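# Remove snap ring from bore, place it on mat

## Task

Pull the snap ring out of its bore and set it down on the green mat, where a pair of circlip pliers is lying.

## Robot and tools

Robot: two arms facing each other across a table. left_arm carries a left hand, right_arm a right hand (mirror images). Scene frame: origin on the table top halfway between the nominal bases, z up, table top at z = 0, left_arm on the +y side. Calibrated bases: left_arm (+0.035, +0.552, 0) m, right_arm (-0.045, -0.529, 0) m. Arm names do not match image sides.

Hand point: a point fixed to the palm, 0.15 m out from the wrist flange along the fingers and 0.05 m in front of the palm. Its +z runs along straight fingers, +y out of the palm, +x across the palm away from the thumb on the right hand (toward the thumb on the left hand). Straight fingertips reach 0.06 to 0.07 m past the point. A bracket on the little-finger side of the wrist can strike things, and with fingers level the wrist may hang below the point and reach the table first.

The row (used by execute_actions and move): 28 numbers, each in [-1, 1], always both arms. Order: left_arm dx, dy, dz, rx, ry, rz; left hand little, ring, middle, index, thumb_bend, thumb_turn, force_limit, speed; then the same 14 for right_arm. The six pose numbers are an offset, not a pose: measured from that arm's Hand target as it was when the action or move began, along the Hand target's own axes. 1.0 = 0.6 m of travel or 180 degrees; rx, ry, rz form one rotation vector. Every row of one action counts from the same start, so repeating an offset in a later action moves further. All six zero re-requests the current Hand target. The hand numbers are absolute targets: fingers and thumb_bend -1 straight, +1 curled; thumb_turn -1 beside the palm, +1 opposite the fingers. force_limit maps -1 to about 0 N and +1 to 10 N at the fingertip (15 N for both thumb motors). speed rises from near zero at -1 to full at +0.48 and above. To leave a hand unchanged, resend the eight numbers last sent to it (or its hand_measured plus hand_force_limit and hand_speed if nothing was sent yet). Closing with thumb turned fully in can grip objects about 0.035 to 0.065 m thick, handles down to 0.025 m. Close at speed -0.94 or below for a gentle grip.

Tools:
- execute_actions(actions, cameras): actions is a list of actions; each action is a list of at most 15 rows, one per 1/30 s step; a short action repeats its last row to fill 15 steps. Images come back with an empty actions list or when cameras names them ("all", names, or []).
- move(target, speed, blend, stop_force, zero, blocking, cameras): drives hand points in straight lines to one row or a list of up to 15 rows; every row in a list still counts from the original Hand targets. speed in m/s, 0.002 to 3.6, default 0.25 (rotation up to twice that in rad/s); one value or one per target. blend in m rounds corners of a list (0 = stop at each). stop_force in N, 3 to 120, ends an arm's path when its wrist sensor feels that much push; unreliable while the hand turns; omit it when backing away from a contact. zero (default true) rezeroes the sensor first. blocking=false returns after 0.5 s while the move continues (not allowed with stop_force). Moves avoid nothing, and whole moves stop after 10 s. The result adds a move: line such as done, off_target, moving, held or fault, plus limits (paced = pose clipped, held = steps withheld).
- wait(seconds 0 to 10), stop() to brake a running move, zoom_image(camera: cam_high, cam_left_wrist or cam_right_wrist; region [x0, y0, x1, y1] in pixels, at most 504 by 504), show_instructions() for the reference pages, zero_wrist_force(arm), finished_scene(scene: this scene's number) once the ring rests on the mat.

Results: positions (m), quat_wxyz and velocities are in each arm's own base frame. Hand target is the last commanded pose after clipping; the hand often rests short of it. hand_measured, hand_stopped_by (moving, target, force, stalled, fault) and hand_load_n (N at the fingertip, positive pushing open) follow the six-motor order; a lost grip shows as load falling to about 0. Wrist force and torque are in the end-effector axes, zeroed at scene start, plus a line with the peak since last shown. Joint torques include the arm's weight. A MOTOR HOT line warns of overheating; at 85 °C the arm brakes for 30 to 60 s. Cameras: cam_high 896x504, cam_left_wrist and cam_right_wrist 672x504 fisheye.

Limits and cautions: commanded orientation is clipped to within 32 degrees of the measured one per step. Arm commands lag 0.09 to 0.22 s and fast motions overshoot. The arms are stiff: aiming even slightly beyond a firm contact can trigger a stop. A joint contact torque at its limit (136 N m for the first three joints, 25.4 N m for wrist joints) or about 150 N on any part stops the arm for 10 s. The clearance check blocks commands that bring the arms close, but not closing fingers; never let the arms or hands touch or squeeze each other. Avoid passing near an arm's own base. Do not drop the ring, let anything leave the table, or slam into fixed objects; set parts down gently and release only when they are still.

Each tool is called after "Emit:" as name(argument=value, ...) on one line, values as JSON.

Reference images:

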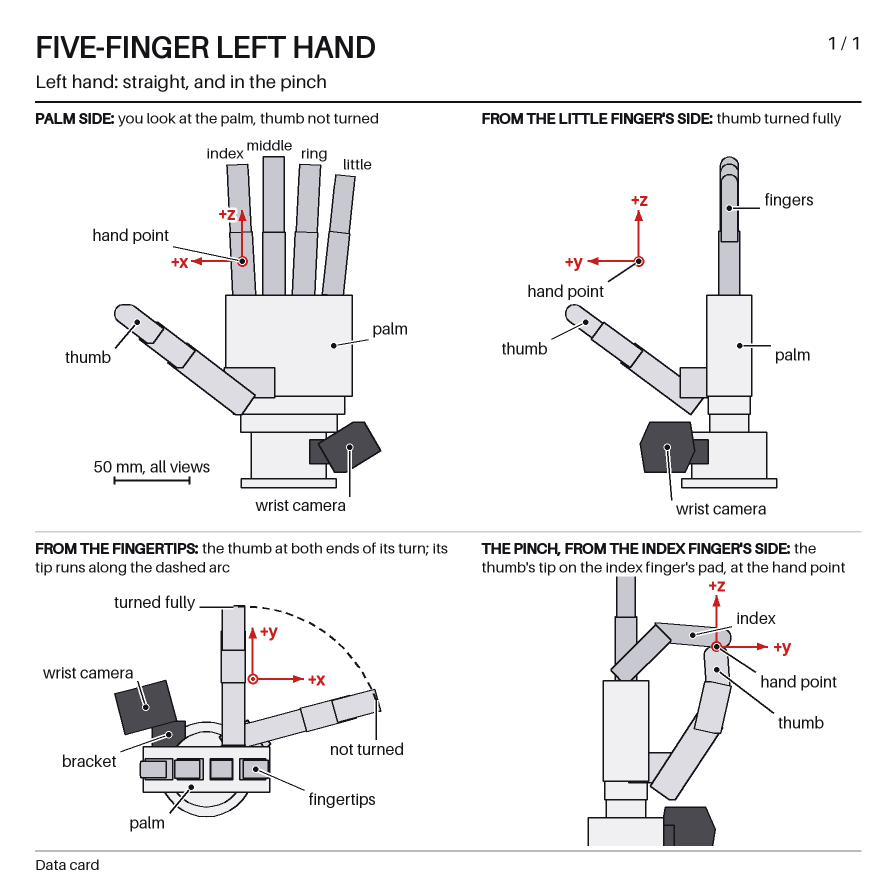

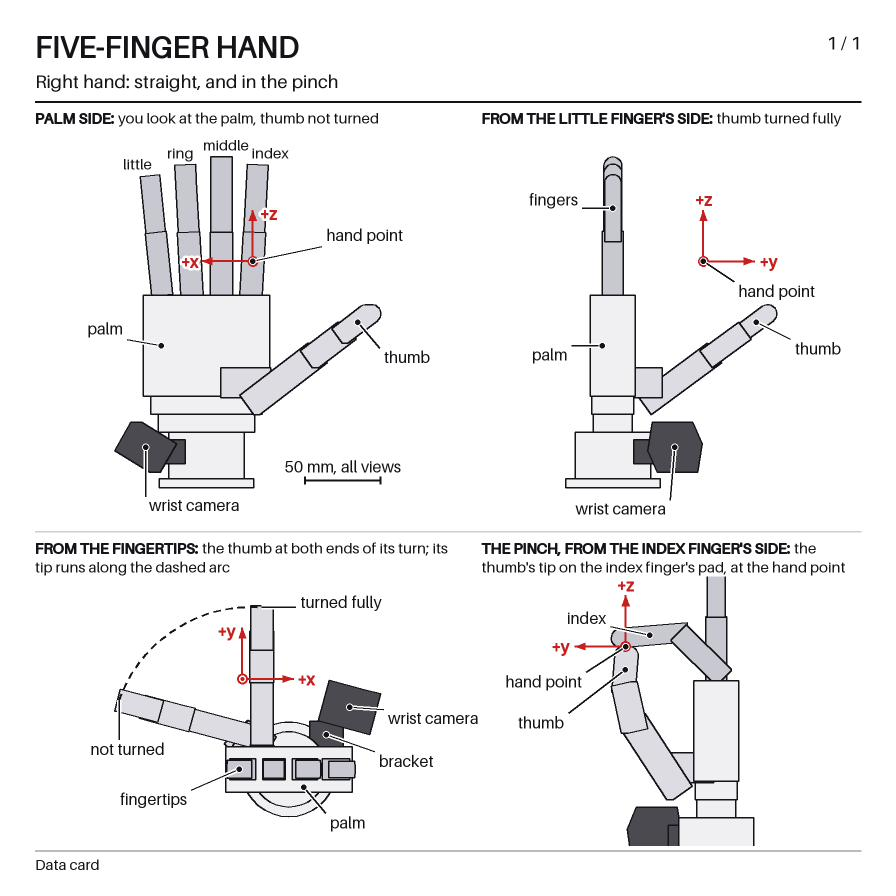

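## Session

Emit:
execute_actions(actions=[], cameras=["all"])

Scene clock: 0.00 s.
left_arm: end_effector_position=(+0.2597, +0.1226, +0.4783) hand_measured=(-1.000, -1.000, -1.000, -1.000, -1.000, -1.000) hand_load_n=(+0.0, +0.0, +0.0, +0.0, +0.0, +0.0) hand_stopped_by=(target, target, target, target, target, target) hand_force_limit=0.00 hand_speed=-0.80 end_effector_quat_wxyz=(+0.010, +0.899, +0.438, -0.009) | right_arm: end_effector_position=(+0.2615, -0.1376, +0.4792) hand_measured=(-1.000, -1.000, -1.000, -1.000, -1.000, -1.000) hand_load_n=(+0.0, +0.0, +0.0, +0.0, +0.0, +0.0) hand_stopped_by=(target, target, target, target, target, target) hand_force_limit=0.00 hand_speed=-0.80 end_effector_quat_wxyz=(-0.004, +0.442, +0.897, -0.003)
Joint positions: left_arm=[4.355 -1.42 -1.348 1.169 -1.569 1.876] | right_arm=[-1.216 -1.703 1.32 1.953 1.581 -1.872]
Joint velocities: within noise
Joint torques (N m): no reading
Wrist force (N): no reading
Wrist torque (N m): no reading
Wrist force, peak (N): no reading
Hand target: left_arm +0.2597, +0.1226, +0.4783; +0.010, +0.899, +0.438, -0.009 | right_arm +0.2615, -0.1376, +0.4792; -0.004, +0.442, +0.897, -0.003

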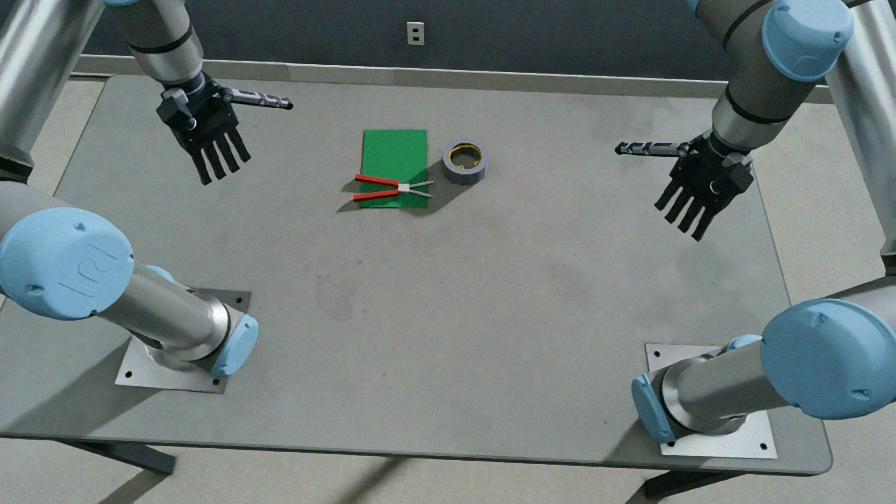

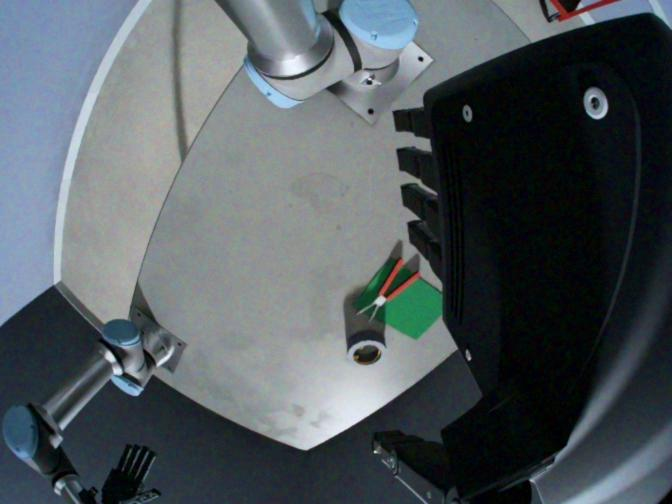

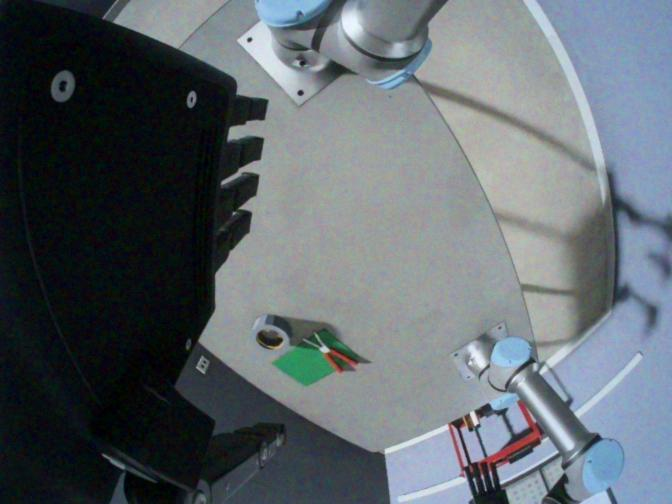

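Emit:
zoom_image(camera="cam_high", region=[330, 110, 510, 230])

Emit:
zoom_image(camera="cam_left_wrist", region=[320, 230, 460, 380])

Emit:
zoom_image(camera="cam_right_wrist", region=[240, 290, 380, 400])

Scaled by 2.800 from the camera's 896x504 image, which has a finer 1280x720 frame.

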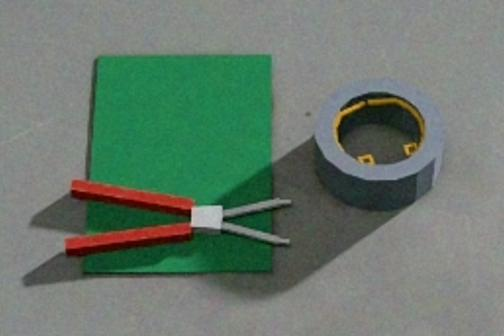

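Scaled by 3.360 from the camera's 672x504 image, which has a finer 960x720 frame.

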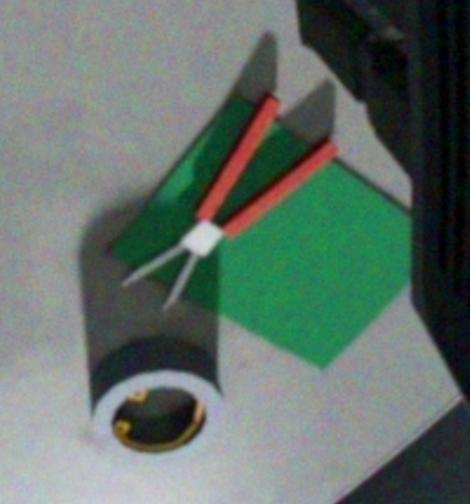

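Scaled by 3.600 from the camera's 672x504 image, which has a finer 960x720 frame.

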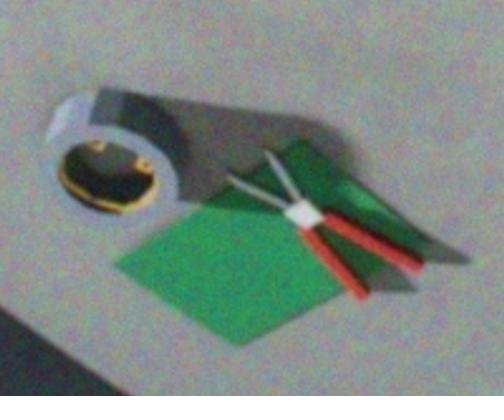

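Emit:
move(target=[0.4528, -0.1138, 0.43, 0.2757, 0.1281, 0.2562, -1, -1, -1, -1, -1, -1, 0, -0.8, -0.7427, -0.2957, 0.5483, 0, 0, 0.212, -1, -1, -1, -1, -1, -1, 0, -0.8], cameras=["all"])

Scene clock: 147.67 s.
left_arm: end_effector_position=(+0.3710, +0.3718, +0.2127) hand_measured=(-1.000, -1.000, -1.000, -1.000, -1.000, -1.000) hand_load_n=(+0.0, +0.0, +0.0, +0.0, +0.0, -0.5) hand_stopped_by=(target, target, target, target, target, target) hand_force_limit=0.00 hand_speed=-0.80 end_effector_quat_wxyz=(-0.435, +0.900, +0.015, -0.012) | right_arm: end_effector_position=(+0.3898, -0.5999, +0.1505) hand_measured=(-1.000, -1.000, -1.000, -1.000, -1.000, -1.000) hand_load_n=(+0.0, +0.0, +0.0, +0.0, +0.0, +0.0) hand_stopped_by=(target, target, target, target, target, target) hand_force_limit=0.00 hand_speed=-0.80 end_effector_quat_wxyz=(-0.002, +0.710, +0.704, -0.004)
Joint positions: left_arm=[4.022 -1.755 -1.636 2.572 -2.125 2.641] | right_arm=[-1.245 -0.596 0.597 1.571 1.581 -1.236]
Joint torques (N m): left_arm=[0.02 40.75 23.91 2.12 -2.3 1.89] | right_arm=[0.83 -45.12 -25.51 1.9 0.78 1.1]
Wrist force (N): left_arm=[0.2 2.1 -1.1] | right_arm=[-0.4 0.0 0.2]
Wrist torque (N m): left_arm=[0.22 -0.09 0.01] | right_arm=[-0.02 0.07 0.00]
Wrist force, peak (N): left_arm=[0.6 2.6 -0.5] | right_arm=[-1.7 0.7 1.4]
Hand target: left_arm +0.3710, +0.3719, +0.2127; -0.435, +0.900, +0.015, -0.012 | right_arm +0.3897, -0.5999, +0.1504; -0.002, +0.711, +0.704, -0.004
Off the commanded pose: left_arm 0.000 m, 0 deg | right_arm 0.000 m, 0 deg.
move: done

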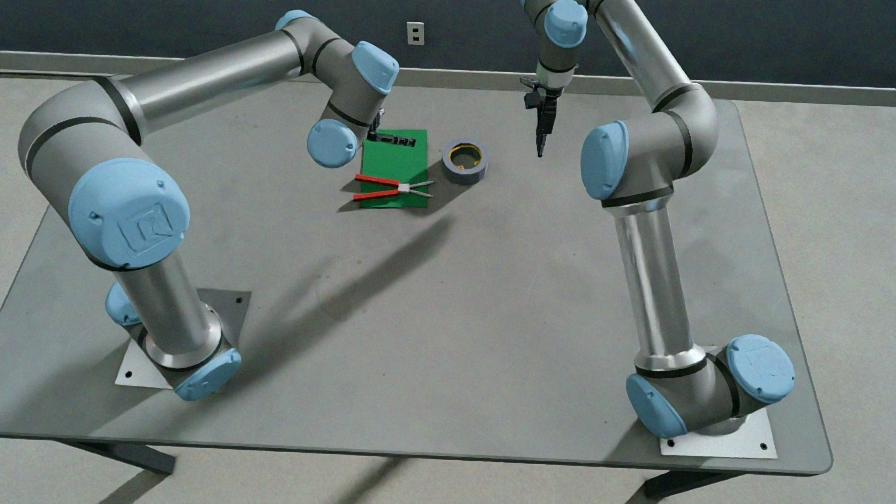

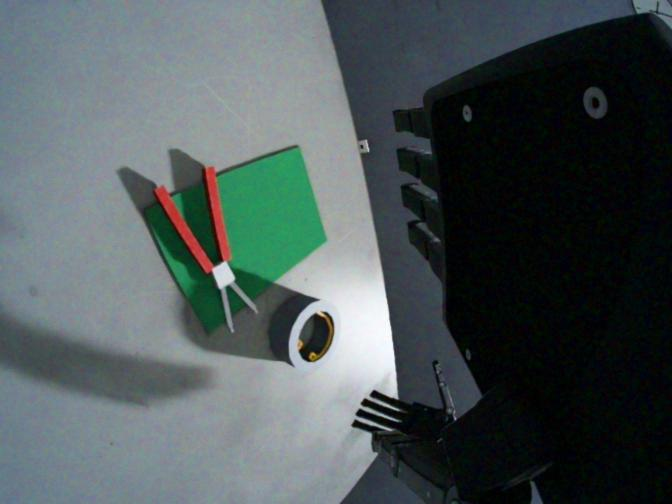

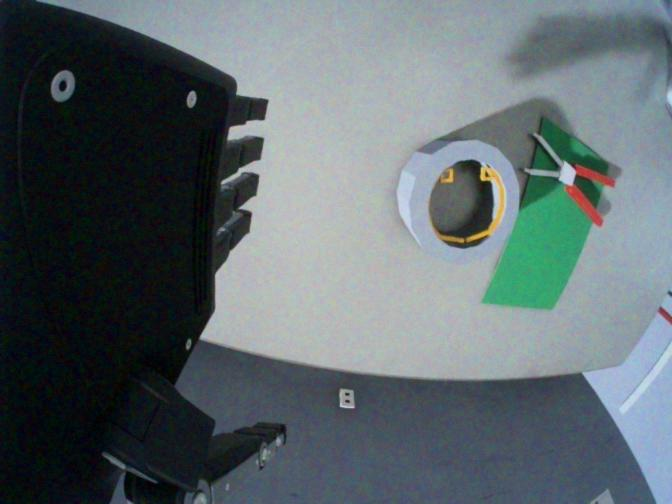

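Emit:
zoom_image(camera="cam_right_wrist", region=[390, 130, 530, 270])

Emit:
zoom_image(camera="cam_right_wrist", region=[500, 110, 640, 240])

Emit:
zoom_image(camera="cam_left_wrist", region=[110, 130, 350, 390])

Scaled by 3.600 from the camera's 672x504 image, which has a finer 960x720 frame.

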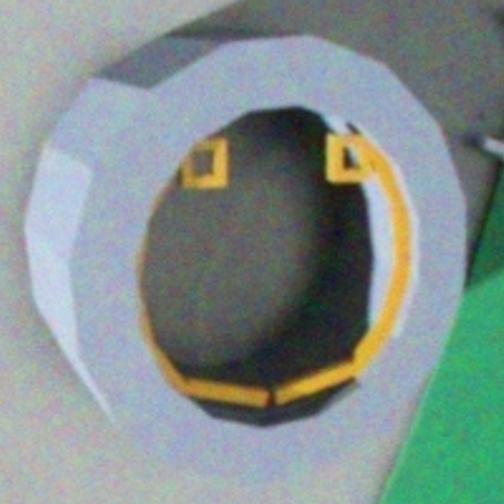

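Scaled by 3.600 from the camera's 672x504 image, which has a finer 960x720 frame.

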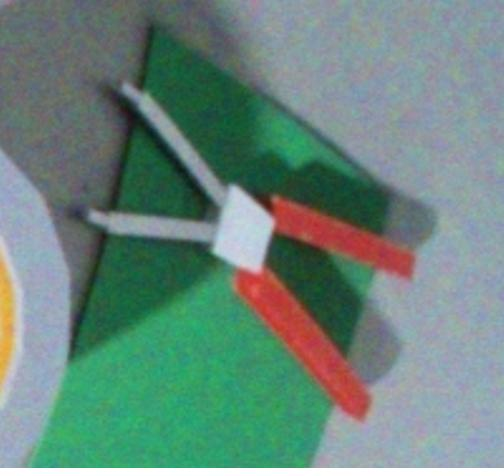

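Scaled by 1.938 from the camera's 672x504 image, which has a finer 960x720 frame.

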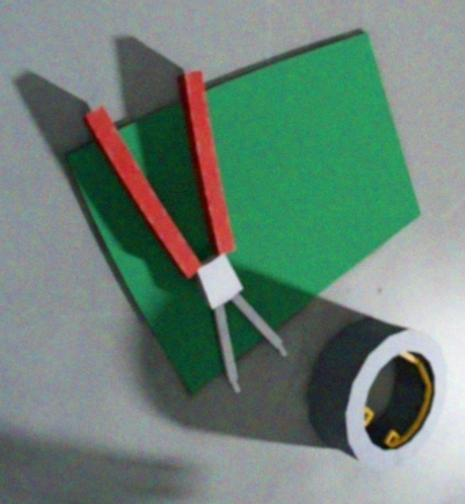

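Emit:
zoom_image(camera="cam_high", region=[300, 90, 560, 230])

Scaled by 1.938 from the camera's 896x504 image, which has a finer 1280x720 frame.

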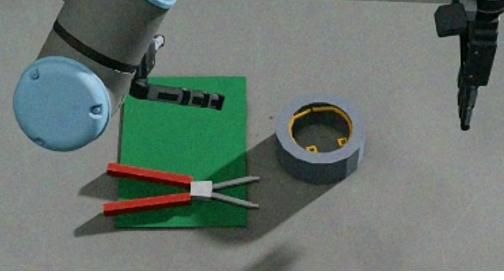

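Emit:
move(target=[-0.002, 0.135, 0.1855, 0, 0, 0, -0.4, -0.4, -0.4, -0.4, -1, 1, -0.6, 0, 0, 0, 0, 0, 0, 0, -1, -1, -1, -1, -1, -1, 0, -0.8], cameras=["all"])

Emit:
zoom_image(camera="cam_high", region=[330, 110, 510, 230])

Emit:
zoom_image(camera="cam_right_wrist", region=[470, 80, 670, 260])

Emit:
zoom_image(camera="cam_left_wrist", region=[60, 100, 460, 460])

Scene clock: 245.97 s.
left_arm: end_effector_position=(+0.3672, +0.4087, +0.0802) hand_measured=(-0.400, -0.400, -0.400, -0.400, -1.000, +1.000) hand_load_n=(+0.0, +0.0, +0.5, +0.0, +0.0, +0.0) hand_stopped_by=(target, target, target, target, target, target) hand_force_limit=-0.60 hand_speed=0.00 end_effector_quat_wxyz=(-0.435, +0.900, +0.015, -0.012) | right_arm: end_effector_position=(+0.3897, -0.5999, +0.1504) hand_measured=(-1.000, -1.000, -1.000, -1.000, -1.000, -1.000) hand_load_n=(+0.0, +0.0, +0.0, +0.0, +0.0, +0.0) hand_stopped_by=(target, target, target, target, target, target) hand_force_limit=0.00 hand_speed=-0.80 end_effector_quat_wxyz=(-0.002, +0.711, +0.704, -0.004)
Joint positions: left_arm=[4.087 -1.913 -1.792 2.915 -2.08 2.696] | right_arm=[-1.246 -0.596 0.597 1.571 1.581 -1.236]
Joint torques (N m): left_arm=[-5.59 19.98 8.5 1.83 -2.34 -1.77] | right_arm=[-12.54 -45.66 -24.92 4.24 -1.84 1.98]
Wrist force (N): left_arm=[0.4 2.3 -1.3] | right_arm=[-0.3 0.5 0.3]
Wrist torque (N m): left_arm=[0.26 -0.11 -0.04] | right_arm=[0.05 0.06 0.02]
Wrist force, peak (N): left_arm=[-0.1 3.6 0.6] | right_arm=[-0.8 -0.2 0.1]
Hand target: left_arm +0.3672, +0.4087, +0.0801; -0.435, +0.900, +0.015, -0.012 | right_arm +0.3897, -0.5999, +0.1504; -0.002, +0.711, +0.704, -0.004
Off the commanded pose: left_arm 0.000 m, 0 deg | right_arm 0.000 m, 0 deg.
move: done

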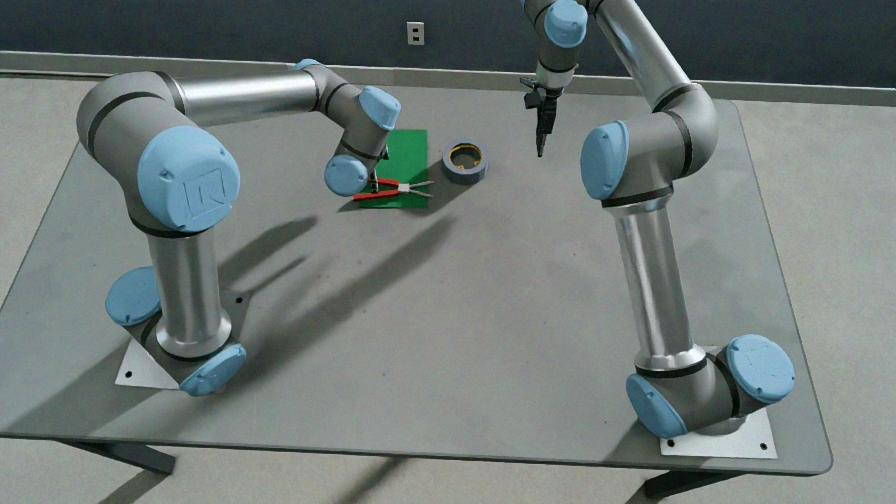

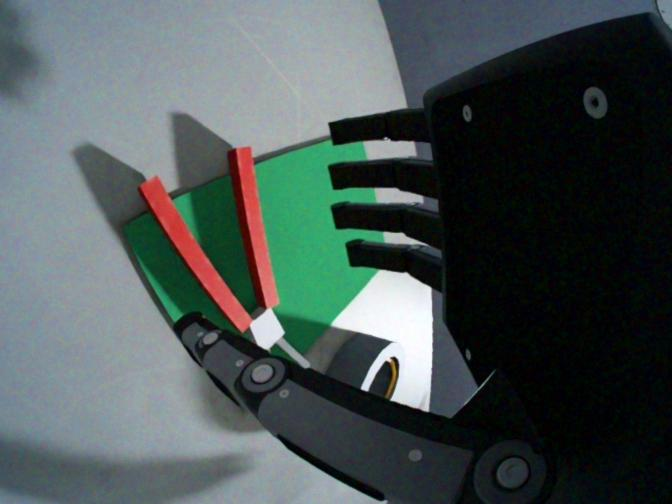

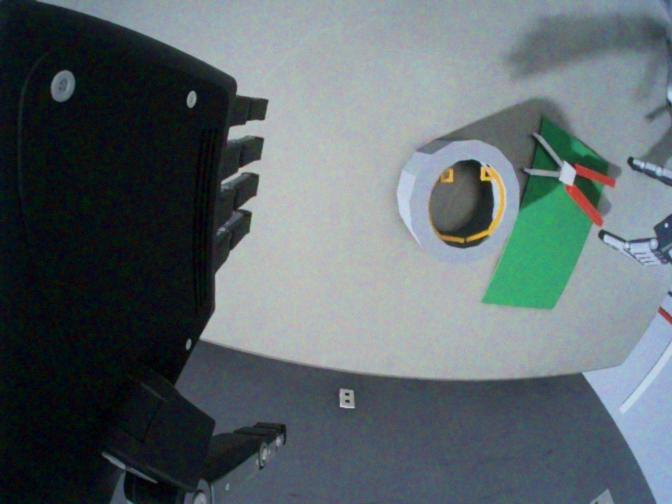

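Scaled by 2.800 from the camera's 896x504 image, which has a finer 1280x720 frame.

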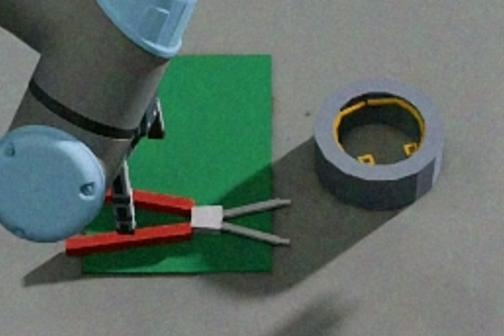

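Scaled by 2.520 from the camera's 672x504 image, which has a finer 960x720 frame.

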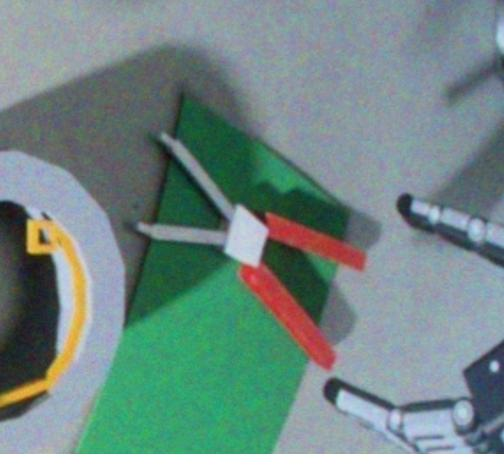

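Scaled by 1.260 from the camera's 672x504 image, which has a finer 960x720 frame.

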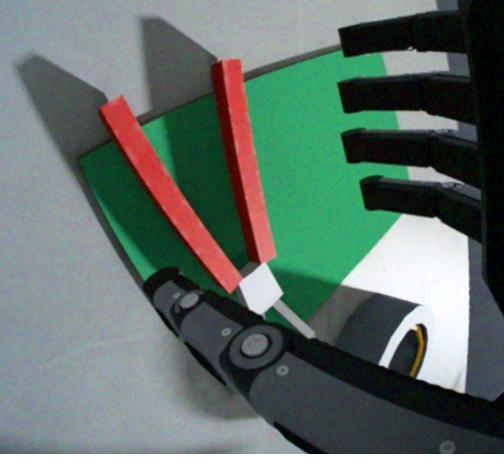

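Emit:
move(target=[0.0008, 0.0705, 0.0558, 0, 0, 0, -0.4, -0.4, -0.4, -0.4, -1, 1, -0.6, 0, 0, 0, 0, 0, 0, 0, -1, -1, -1, -1, -1, -1, 0, -0.8], speed=0.04, stop_force=4, cameras=["all"])

Emit:
zoom_image(camera="cam_right_wrist", region=[470, 80, 670, 260])

Emit:
zoom_image(camera="cam_left_wrist", region=[60, 100, 460, 460])

Scene clock: 256.07 s.
left_arm: end_effector_position=(+0.3672, +0.4087, +0.0262) hand_measured=(-0.400, -0.400, -0.400, -0.400, -1.000, +1.000) hand_load_n=(+0.0, +0.0, +0.0, +0.0, +0.0, +0.0) hand_stopped_by=(target, target, target, target, target, target) hand_force_limit=-0.60 hand_speed=0.00 end_effector_quat_wxyz=(-0.435, +0.900, +0.015, -0.012) | right_arm: end_effector_position=(+0.3897, -0.5999, +0.1504) hand_measured=(-1.000, -1.000, -1.000, -1.000, -1.000, -1.000) hand_load_n=(+0.0, +0.0, +0.0, +0.0, +0.0, +0.0) hand_stopped_by=(target, target, target, target, target, target) hand_force_limit=0.00 hand_speed=-0.80 end_effector_quat_wxyz=(-0.002, +0.711, +0.704, -0.004)
Joint positions: left_arm=[4.087 -1.991 -1.847 3.047 -2.08 2.696] | right_arm=[-1.246 -0.596 0.597 1.571 1.581 -1.236]
Joint torques (N m): left_arm=[-5.96 49.22 24.43 -2.77 -1.92 1.46] | right_arm=[-11.48 -47.27 -23.33 3.98 -1.43 1.94]
Wrist force (N): left_arm=[-0.1 2.0 -1.0] | right_arm=[-0.2 -0.1 0.1]
Wrist torque (N m): left_arm=[0.22 -0.04 -0.05] | right_arm=[-0.04 0.05 0.00]
Wrist force, peak (N): left_arm=[0.1 2.4 -1.4] | right_arm=[-0.7 0.2 -0.3]
Hand target: left_arm +0.3672, +0.4087, +0.0262; -0.435, +0.900, +0.015, -0.012 | right_arm +0.3897, -0.5999, +0.1504; -0.002, +0.711, +0.704, -0.004
Off the commanded pose: left_arm 0.000 m, 0 deg | right_arm 0.000 m, 0 deg.
move: done

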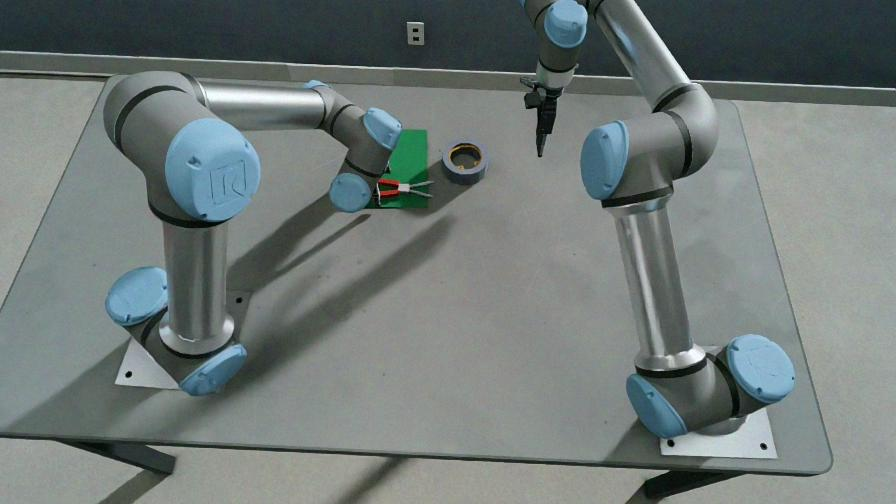

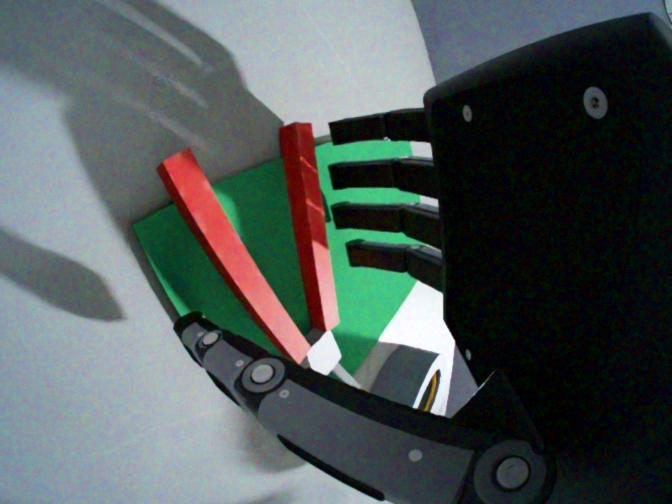

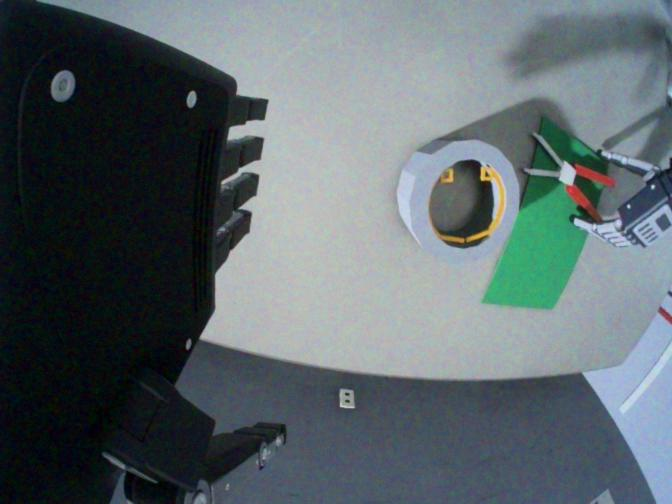

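Scaled by 2.520 from the camera's 672x504 image, which has a finer 960x720 frame.

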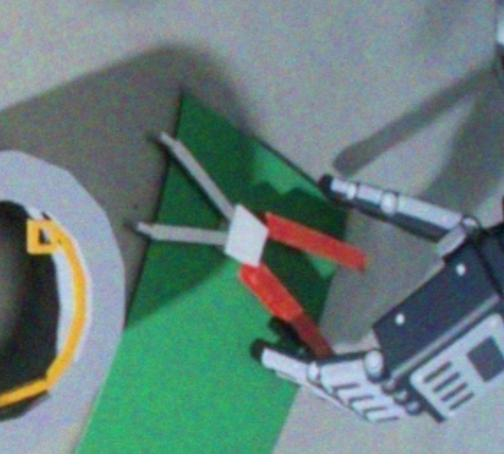

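Scaled by 1.260 from the camera's 672x504 image, which has a finer 960x720 frame.

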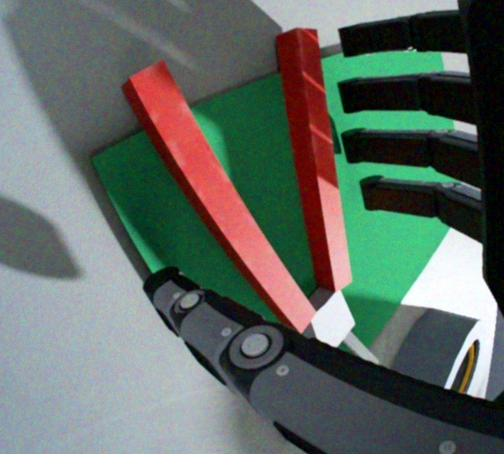

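Emit:
move(target=[[0, -0.0124, 0.0157, 0, 0, 0, -0.4, -0.4, -0.4, -0.4, -1, 1, -0.6, 0, 0, 0, 0, 0, 0, 0, -1, -1, -1, -1, -1, -1, 0, -0.8], [0, -0.0124, 0.0157, 0, 0, 0, 0.1, 0.1, 0.1, 0.1, -1, 1, -0.7, -0.93, 0, 0, 0, 0, 0, 0, -1, -1, -1, -1, -1, -1, 0, -0.8]], speed=0.05, cameras=["all"])

Emit:
zoom_image(camera="cam_right_wrist", region=[470, 80, 670, 260])

Emit:
zoom_image(camera="cam_left_wrist", region=[60, 100, 460, 460])

Scene clock: 270.90 s.
left_arm: end_effector_position=(+0.3668, +0.4207, +0.0262) hand_measured=(+0.100, +0.100, +0.100, +0.100, -1.000, +1.000) hand_load_n=(+0.0, +0.0, +1.0, +0.0, +0.0, +0.5) hand_stopped_by=(target, target, target, target, target, target) hand_force_limit=-0.70 hand_speed=-0.93 end_effector_quat_wxyz=(-0.435, +0.900, +0.015, -0.012) | right_arm: end_effector_position=(+0.3897, -0.5999, +0.1504) hand_measured=(-1.000, -1.000, -1.000, -1.000, -1.000, -1.000) hand_load_n=(+0.0, +0.0, +0.0, +0.0, +0.0, +0.0) hand_stopped_by=(target, target, target, target, target, target) hand_force_limit=0.00 hand_speed=-0.80 end_effector_quat_wxyz=(-0.002, +0.711, +0.704, -0.004)
Joint positions: left_arm=[4.105 -2.002 -1.827 3.045 -2.067 2.71] | right_arm=[-1.246 -0.596 0.597 1.571 1.581 -1.236]
Joint torques (N m): left_arm=[-7.41 49.81 7.11 0.5 -1.95 -1.66] | right_arm=[-10.18 -48.56 -20.72 3.66 -0.82 1.93]
Wrist force (N): left_arm=[0.1 2.3 -0.9] | right_arm=[-0.4 0.0 0.3]
Wrist torque (N m): left_arm=[0.23 -0.08 -0.06] | right_arm=[-0.02 0.06 -0.01]
Wrist force, peak (N): left_arm=[0.1 2.5 -1.1] | right_arm=[-0.8 0.0 0.2]
Hand target: left_arm +0.3668, +0.4207, +0.0262; -0.435, +0.900, +0.015, -0.012 | right_arm +0.3897, -0.5999, +0.1504; -0.002, +0.711, +0.704, -0.004
Off the commanded pose: left_arm 0.000 m, 0 deg | right_arm 0.000 m, 0 deg.
move: done

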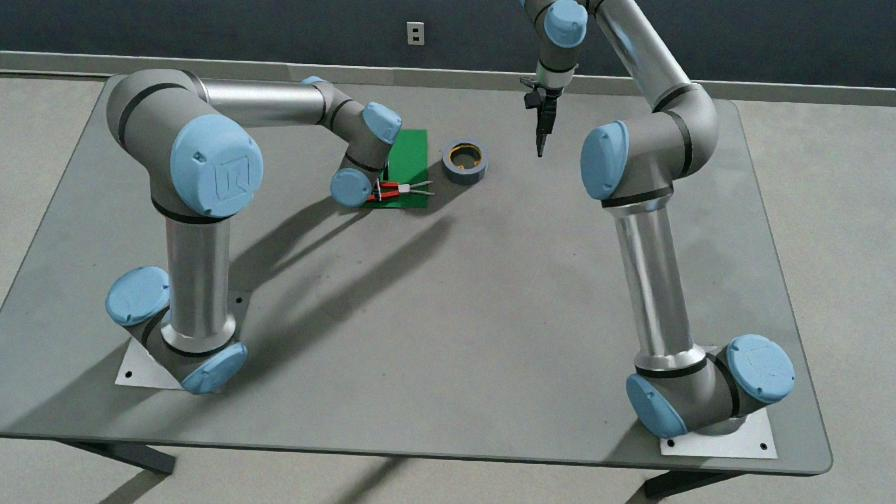

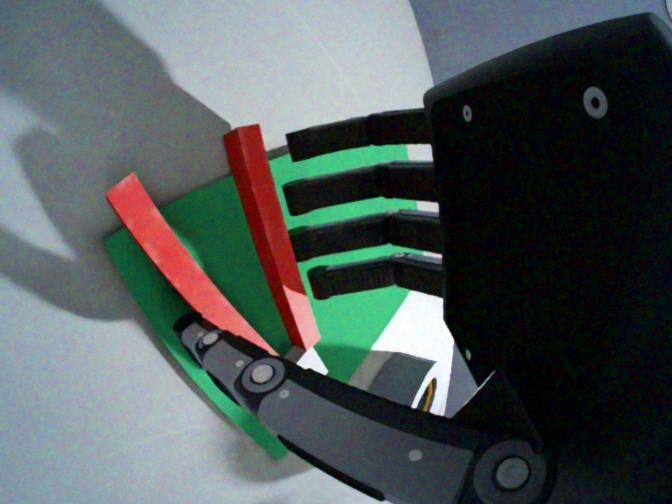

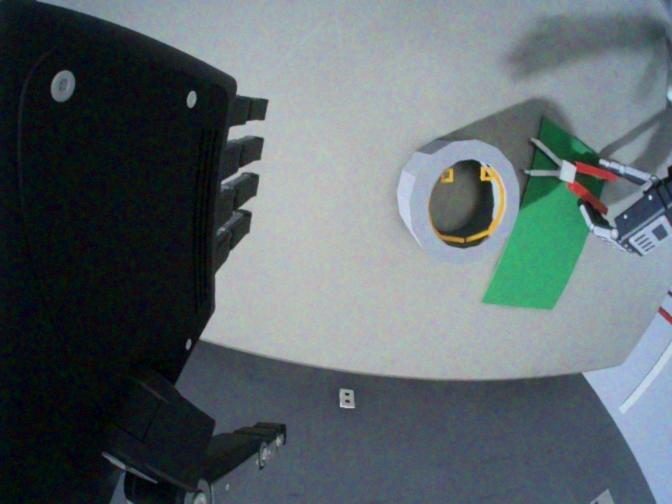

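Scaled by 2.520 from the camera's 672x504 image, which has a finer 960x720 frame.

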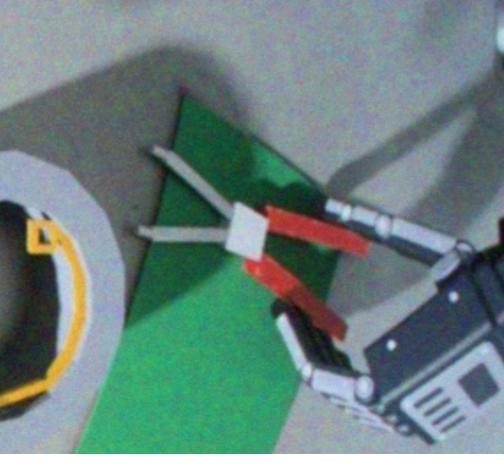

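Scaled by 1.260 from the camera's 672x504 image, which has a finer 960x720 frame.

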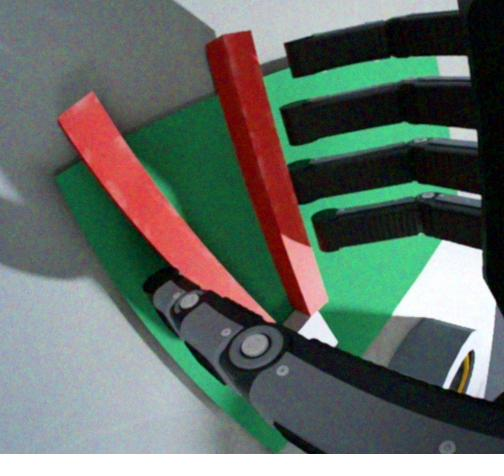

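Emit:
move(target=[0, 0, 0, 0, 0, 0, 0.2, 0.2, 0.2, 0.2, -1, 1, -0.4, -0.93, 0, 0, 0, 0, 0, 0, -1, -1, -1, -1, -1, -1, 0, -0.8], speed=0.05, cameras=["all"])

Emit:
zoom_image(camera="cam_right_wrist", region=[470, 80, 670, 260])

Emit:
zoom_image(camera="cam_left_wrist", region=[60, 100, 460, 460])

Scene clock: 277.20 s.
left_arm: end_effector_position=(+0.3668, +0.4207, +0.0262) hand_measured=(+0.200, +0.200, +0.200, +0.200, -1.000, +1.000) hand_load_n=(+0.0, +0.0, +1.5, +0.0, +0.5, +0.5) hand_stopped_by=(target, target, target, target, target, target) hand_force_limit=-0.40 hand_speed=-0.93 end_effector_quat_wxyz=(-0.435, +0.900, +0.015, -0.012) | right_arm: end_effector_position=(+0.3897, -0.5999, +0.1504) hand_measured=(-1.000, -1.000, -1.000, -1.000, -1.000, -1.000) hand_load_n=(+0.0, +0.0, +0.0, -0.5, +0.0, +0.0) hand_stopped_by=(target, target, target, target, target, target) hand_force_limit=0.00 hand_speed=-0.80 end_effector_quat_wxyz=(-0.002, +0.711, +0.704, -0.004)
Joint positions: left_arm=[4.105 -2.002 -1.827 3.045 -2.067 2.71] | right_arm=[-1.246 -0.596 0.597 1.571 1.581 -1.236]
Joint torques (N m): left_arm=[-6.89 49.61 9.6 0.52 -1.38 -1.47] | right_arm=[-9.47 -49.5 -19.23 3.51 -0.39 1.93]
Wrist force (N): left_arm=[0.5 2.8 -0.3] | right_arm=[-0.5 0.0 -0.1]
Wrist torque (N m): left_arm=[0.25 -0.10 -0.06] | right_arm=[0.01 0.10 -0.02]
Wrist force, peak (N): left_arm=[0.3 3.1 -0.2] | right_arm=[-0.7 0.5 -0.1]
Hand target: left_arm +0.3668, +0.4207, +0.0262; -0.435, +0.900, +0.015, -0.012 | right_arm +0.3897, -0.5999, +0.1504; -0.002, +0.711, +0.704, -0.004
Off the commanded pose: left_arm 0.000 m, 0 deg | right_arm 0.000 m, 0 deg.
move: done

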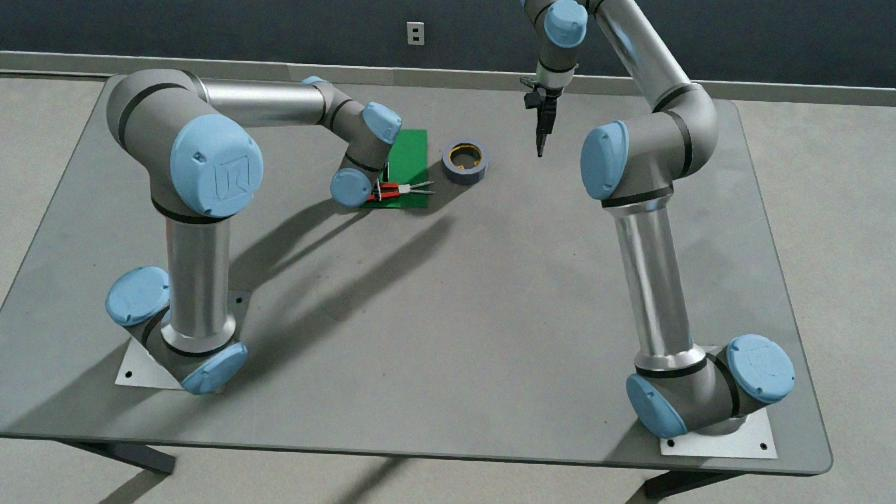

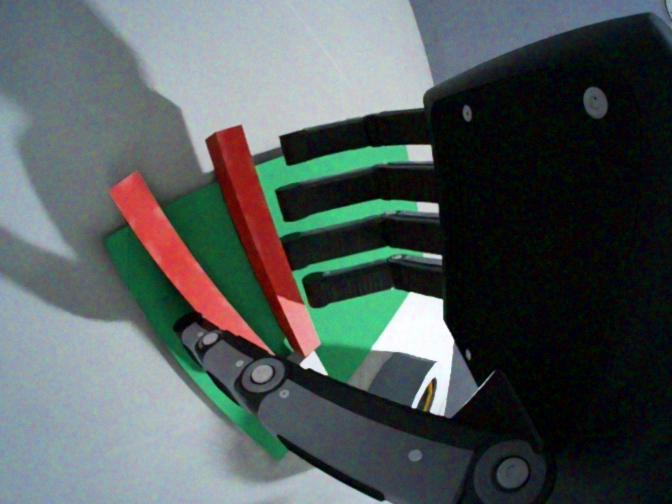

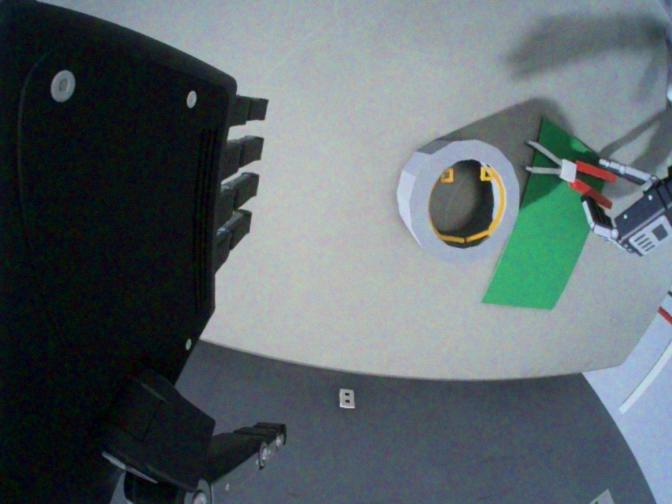

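Scaled by 2.520 from the camera's 672x504 image, which has a finer 960x720 frame.

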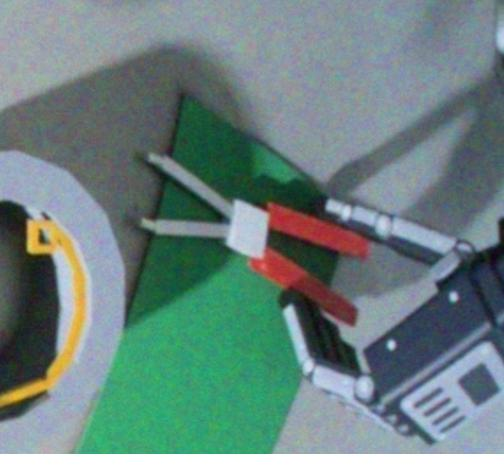

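Scaled by 1.260 from the camera's 672x504 image, which has a finer 960x720 frame.

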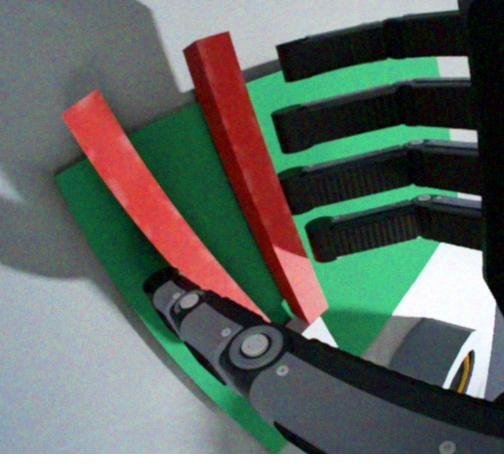

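Emit:
move(target=[0, 0, 0, 0, 0, 0, 0.05, 0.05, 0.05, 0.05, -1, 1, -0.4, -0.8, 0, 0, 0, 0, 0, 0, -1, -1, -1, -1, -1, -1, 0, -0.8], speed=0.05, cameras=["cam_right_wrist"])

Emit:
zoom_image(camera="cam_right_wrist", region=[470, 80, 670, 260])

Scene clock: 290.07 s.
left_arm: end_effector_position=(+0.3668, +0.4207, +0.0262) hand_measured=(+0.050, +0.050, +0.050, +0.050, -1.000, +1.000) hand_load_n=(+0.0, +0.0, +0.5, +0.0, +0.5, +0.5) hand_stopped_by=(target, target, target, target, target, target) hand_force_limit=-0.40 hand_speed=-0.80 end_effector_quat_wxyz=(-0.435, +0.900, +0.015, -0.012) | right_arm: end_effector_position=(+0.3897, -0.5999, +0.1504) hand_measured=(-1.000, -1.000, -1.000, -1.000, -1.000, -1.000) hand_load_n=(+0.0, +0.5, +0.0, +0.0, +0.0, +0.0) hand_stopped_by=(target, target, target, target, target, target) hand_force_limit=0.00 hand_speed=-0.80 end_effector_quat_wxyz=(-0.002, +0.711, +0.704, -0.004)
Joint positions: left_arm=[4.105 -2.002 -1.827 3.045 -2.067 2.71] | right_arm=[-1.246 -0.596 0.597 1.571 1.581 -1.236]
Joint torques (N m): left_arm=[-6.72 49.07 10.66 0.41 -0.81 -1.27] | right_arm=[-9.19 -50.59 -17.91 3.33 -0.09 2]
Wrist force (N): left_arm=[0.2 1.7 -1.3] | right_arm=[-0.3 0.0 0.0]
Wrist torque (N m): left_arm=[0.19 -0.07 -0.06] | right_arm=[-0.01 0.06 0.00]
Wrist force, peak (N): left_arm=[0.1 3.1 -0.6] | right_arm=[-0.8 0.1 0.1]
Hand target: left_arm +0.3668, +0.4207, +0.0262; -0.435, +0.900, +0.015, -0.012 | right_arm +0.3897, -0.5999, +0.1504; -0.002, +0.711, +0.704, -0.004
Off the commanded pose: left_arm 0.000 m, 0 deg | right_arm 0.000 m, 0 deg.
move: done
Images, in order (width x height): cam_right_wrist 672x504.

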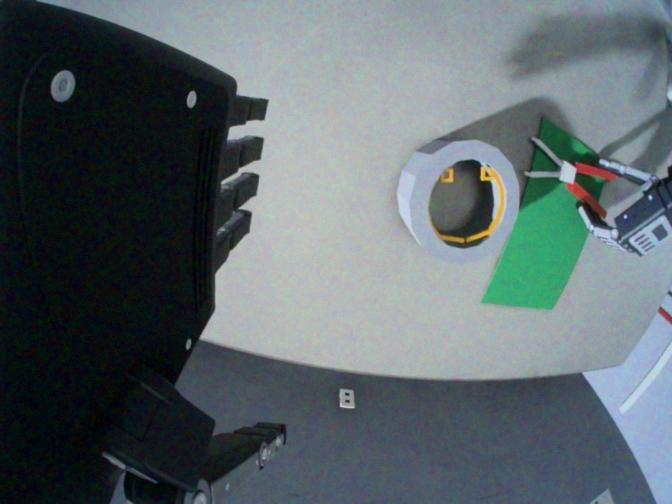

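Scaled by 2.520 from the camera's 672x504 image, which has a finer 960x720 frame.

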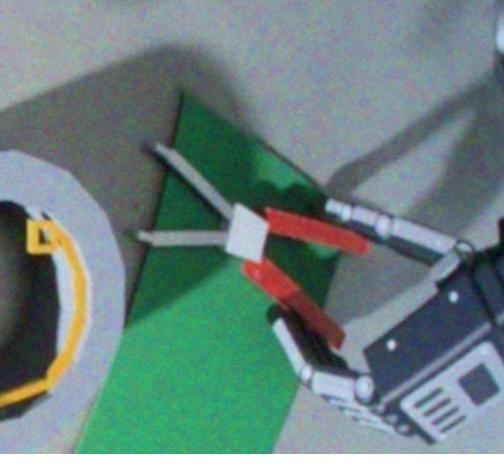

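Emit:
move(target=[0, 0, 0, 0, 0, 0, 0.5, 0.5, 0.5, 0.5, -1, 1, -0.74, -0.94, 0, 0, 0, 0, 0, 0, -1, -1, -1, -1, -1, -1, 0, -0.8], speed=0.05, cameras=["cam_right_wrist", "cam_left_wrist"])

Emit:
zoom_image(camera="cam_right_wrist", region=[470, 80, 670, 260])

Emit:
zoom_image(camera="cam_left_wrist", region=[60, 100, 460, 460])

Scene clock: 299.43 s.
left_arm: end_effector_position=(+0.3668, +0.4207, +0.0262) hand_measured=(+0.500, +0.500, +0.100, +0.500, -1.000, +1.000) hand_load_n=(+0.0, +0.0, +1.0, +0.0, +0.0, +0.5) hand_stopped_by=(target, target, force, target, target, target) hand_force_limit=-0.74 hand_speed=-0.94 end_effector_quat_wxyz=(-0.435, +0.900, +0.015, -0.012) | right_arm: end_effector_position=(+0.3897, -0.5999, +0.1504) hand_measured=(-1.000, -1.000, -1.000, -1.000, -1.000, -1.000) hand_load_n=(+0.0, +0.0, +0.0, +0.0, +0.0, +0.0) hand_stopped_by=(target, target, target, target, target, target) hand_force_limit=0.00 hand_speed=-0.80 end_effector_quat_wxyz=(-0.002, +0.711, +0.704, -0.004)
Joint positions: left_arm=[4.105 -2.002 -1.827 3.045 -2.067 2.71] | right_arm=[-1.246 -0.596 0.597 1.571 1.581 -1.236]
Joint torques (N m): left_arm=[-3.16 46.11 13.69 0.44 0.08 -0.99] | right_arm=[-7.82 -51.5 -16.24 3.01 0.6 1.96]
Wrist force (N): left_arm=[0.6 2.1 -0.8] | right_arm=[-0.3 -0.3 0.1]
Wrist torque (N m): left_arm=[0.22 -0.12 -0.05] | right_arm=[-0.05 0.06 -0.01]
Wrist force, peak (N): left_arm=[0.1 2.2 -1.9] | right_arm=[-0.9 0.0 0.1]
Hand target: left_arm +0.3668, +0.4207, +0.0262; -0.435, +0.900, +0.015, -0.012 | right_arm +0.3897, -0.5999, +0.1504; -0.002, +0.711, +0.704, -0.004
Off the commanded pose: left_arm 0.000 m, 0 deg | right_arm 0.000 m, 0 deg.
move: done
Images, in order (width x height): cam_left_wrist 672x504, cam_right_wrist 672x504.

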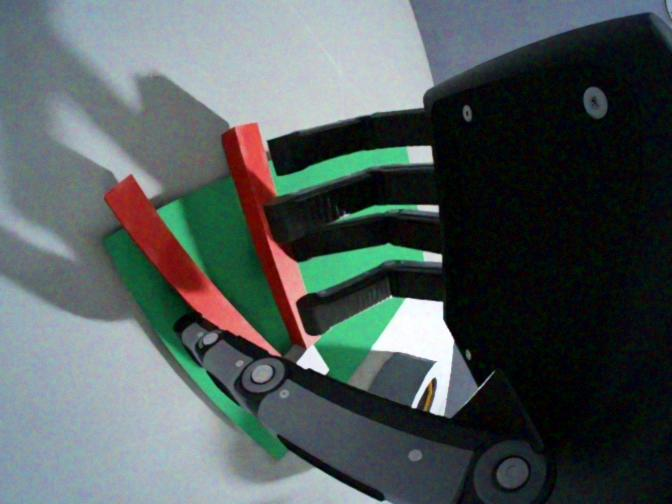

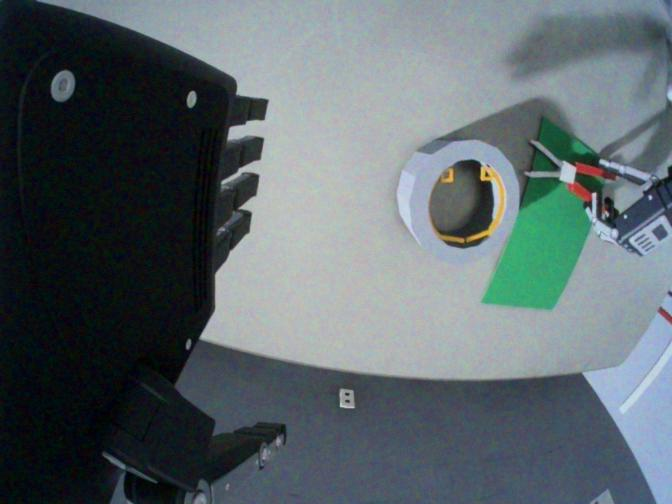

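Scaled by 2.520 from the camera's 672x504 image, which has a finer 960x720 frame.

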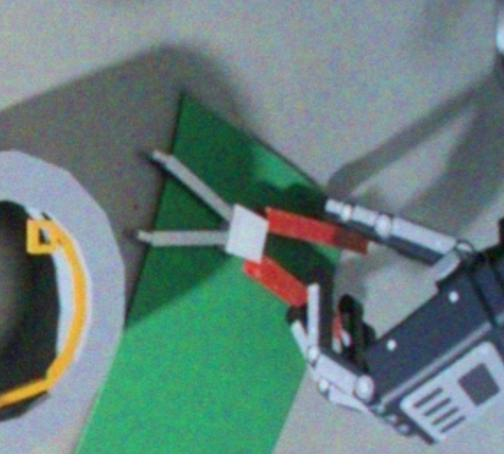

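Scaled by 1.260 from the camera's 672x504 image, which has a finer 960x720 frame.

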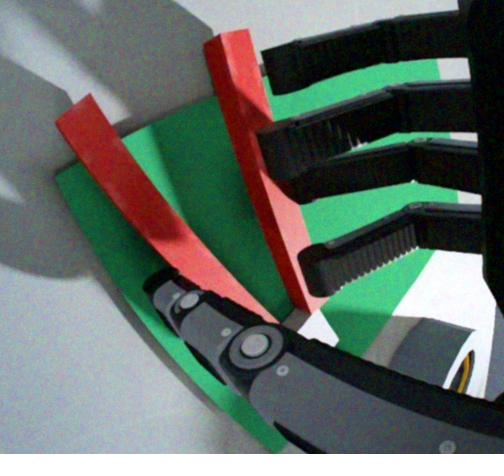

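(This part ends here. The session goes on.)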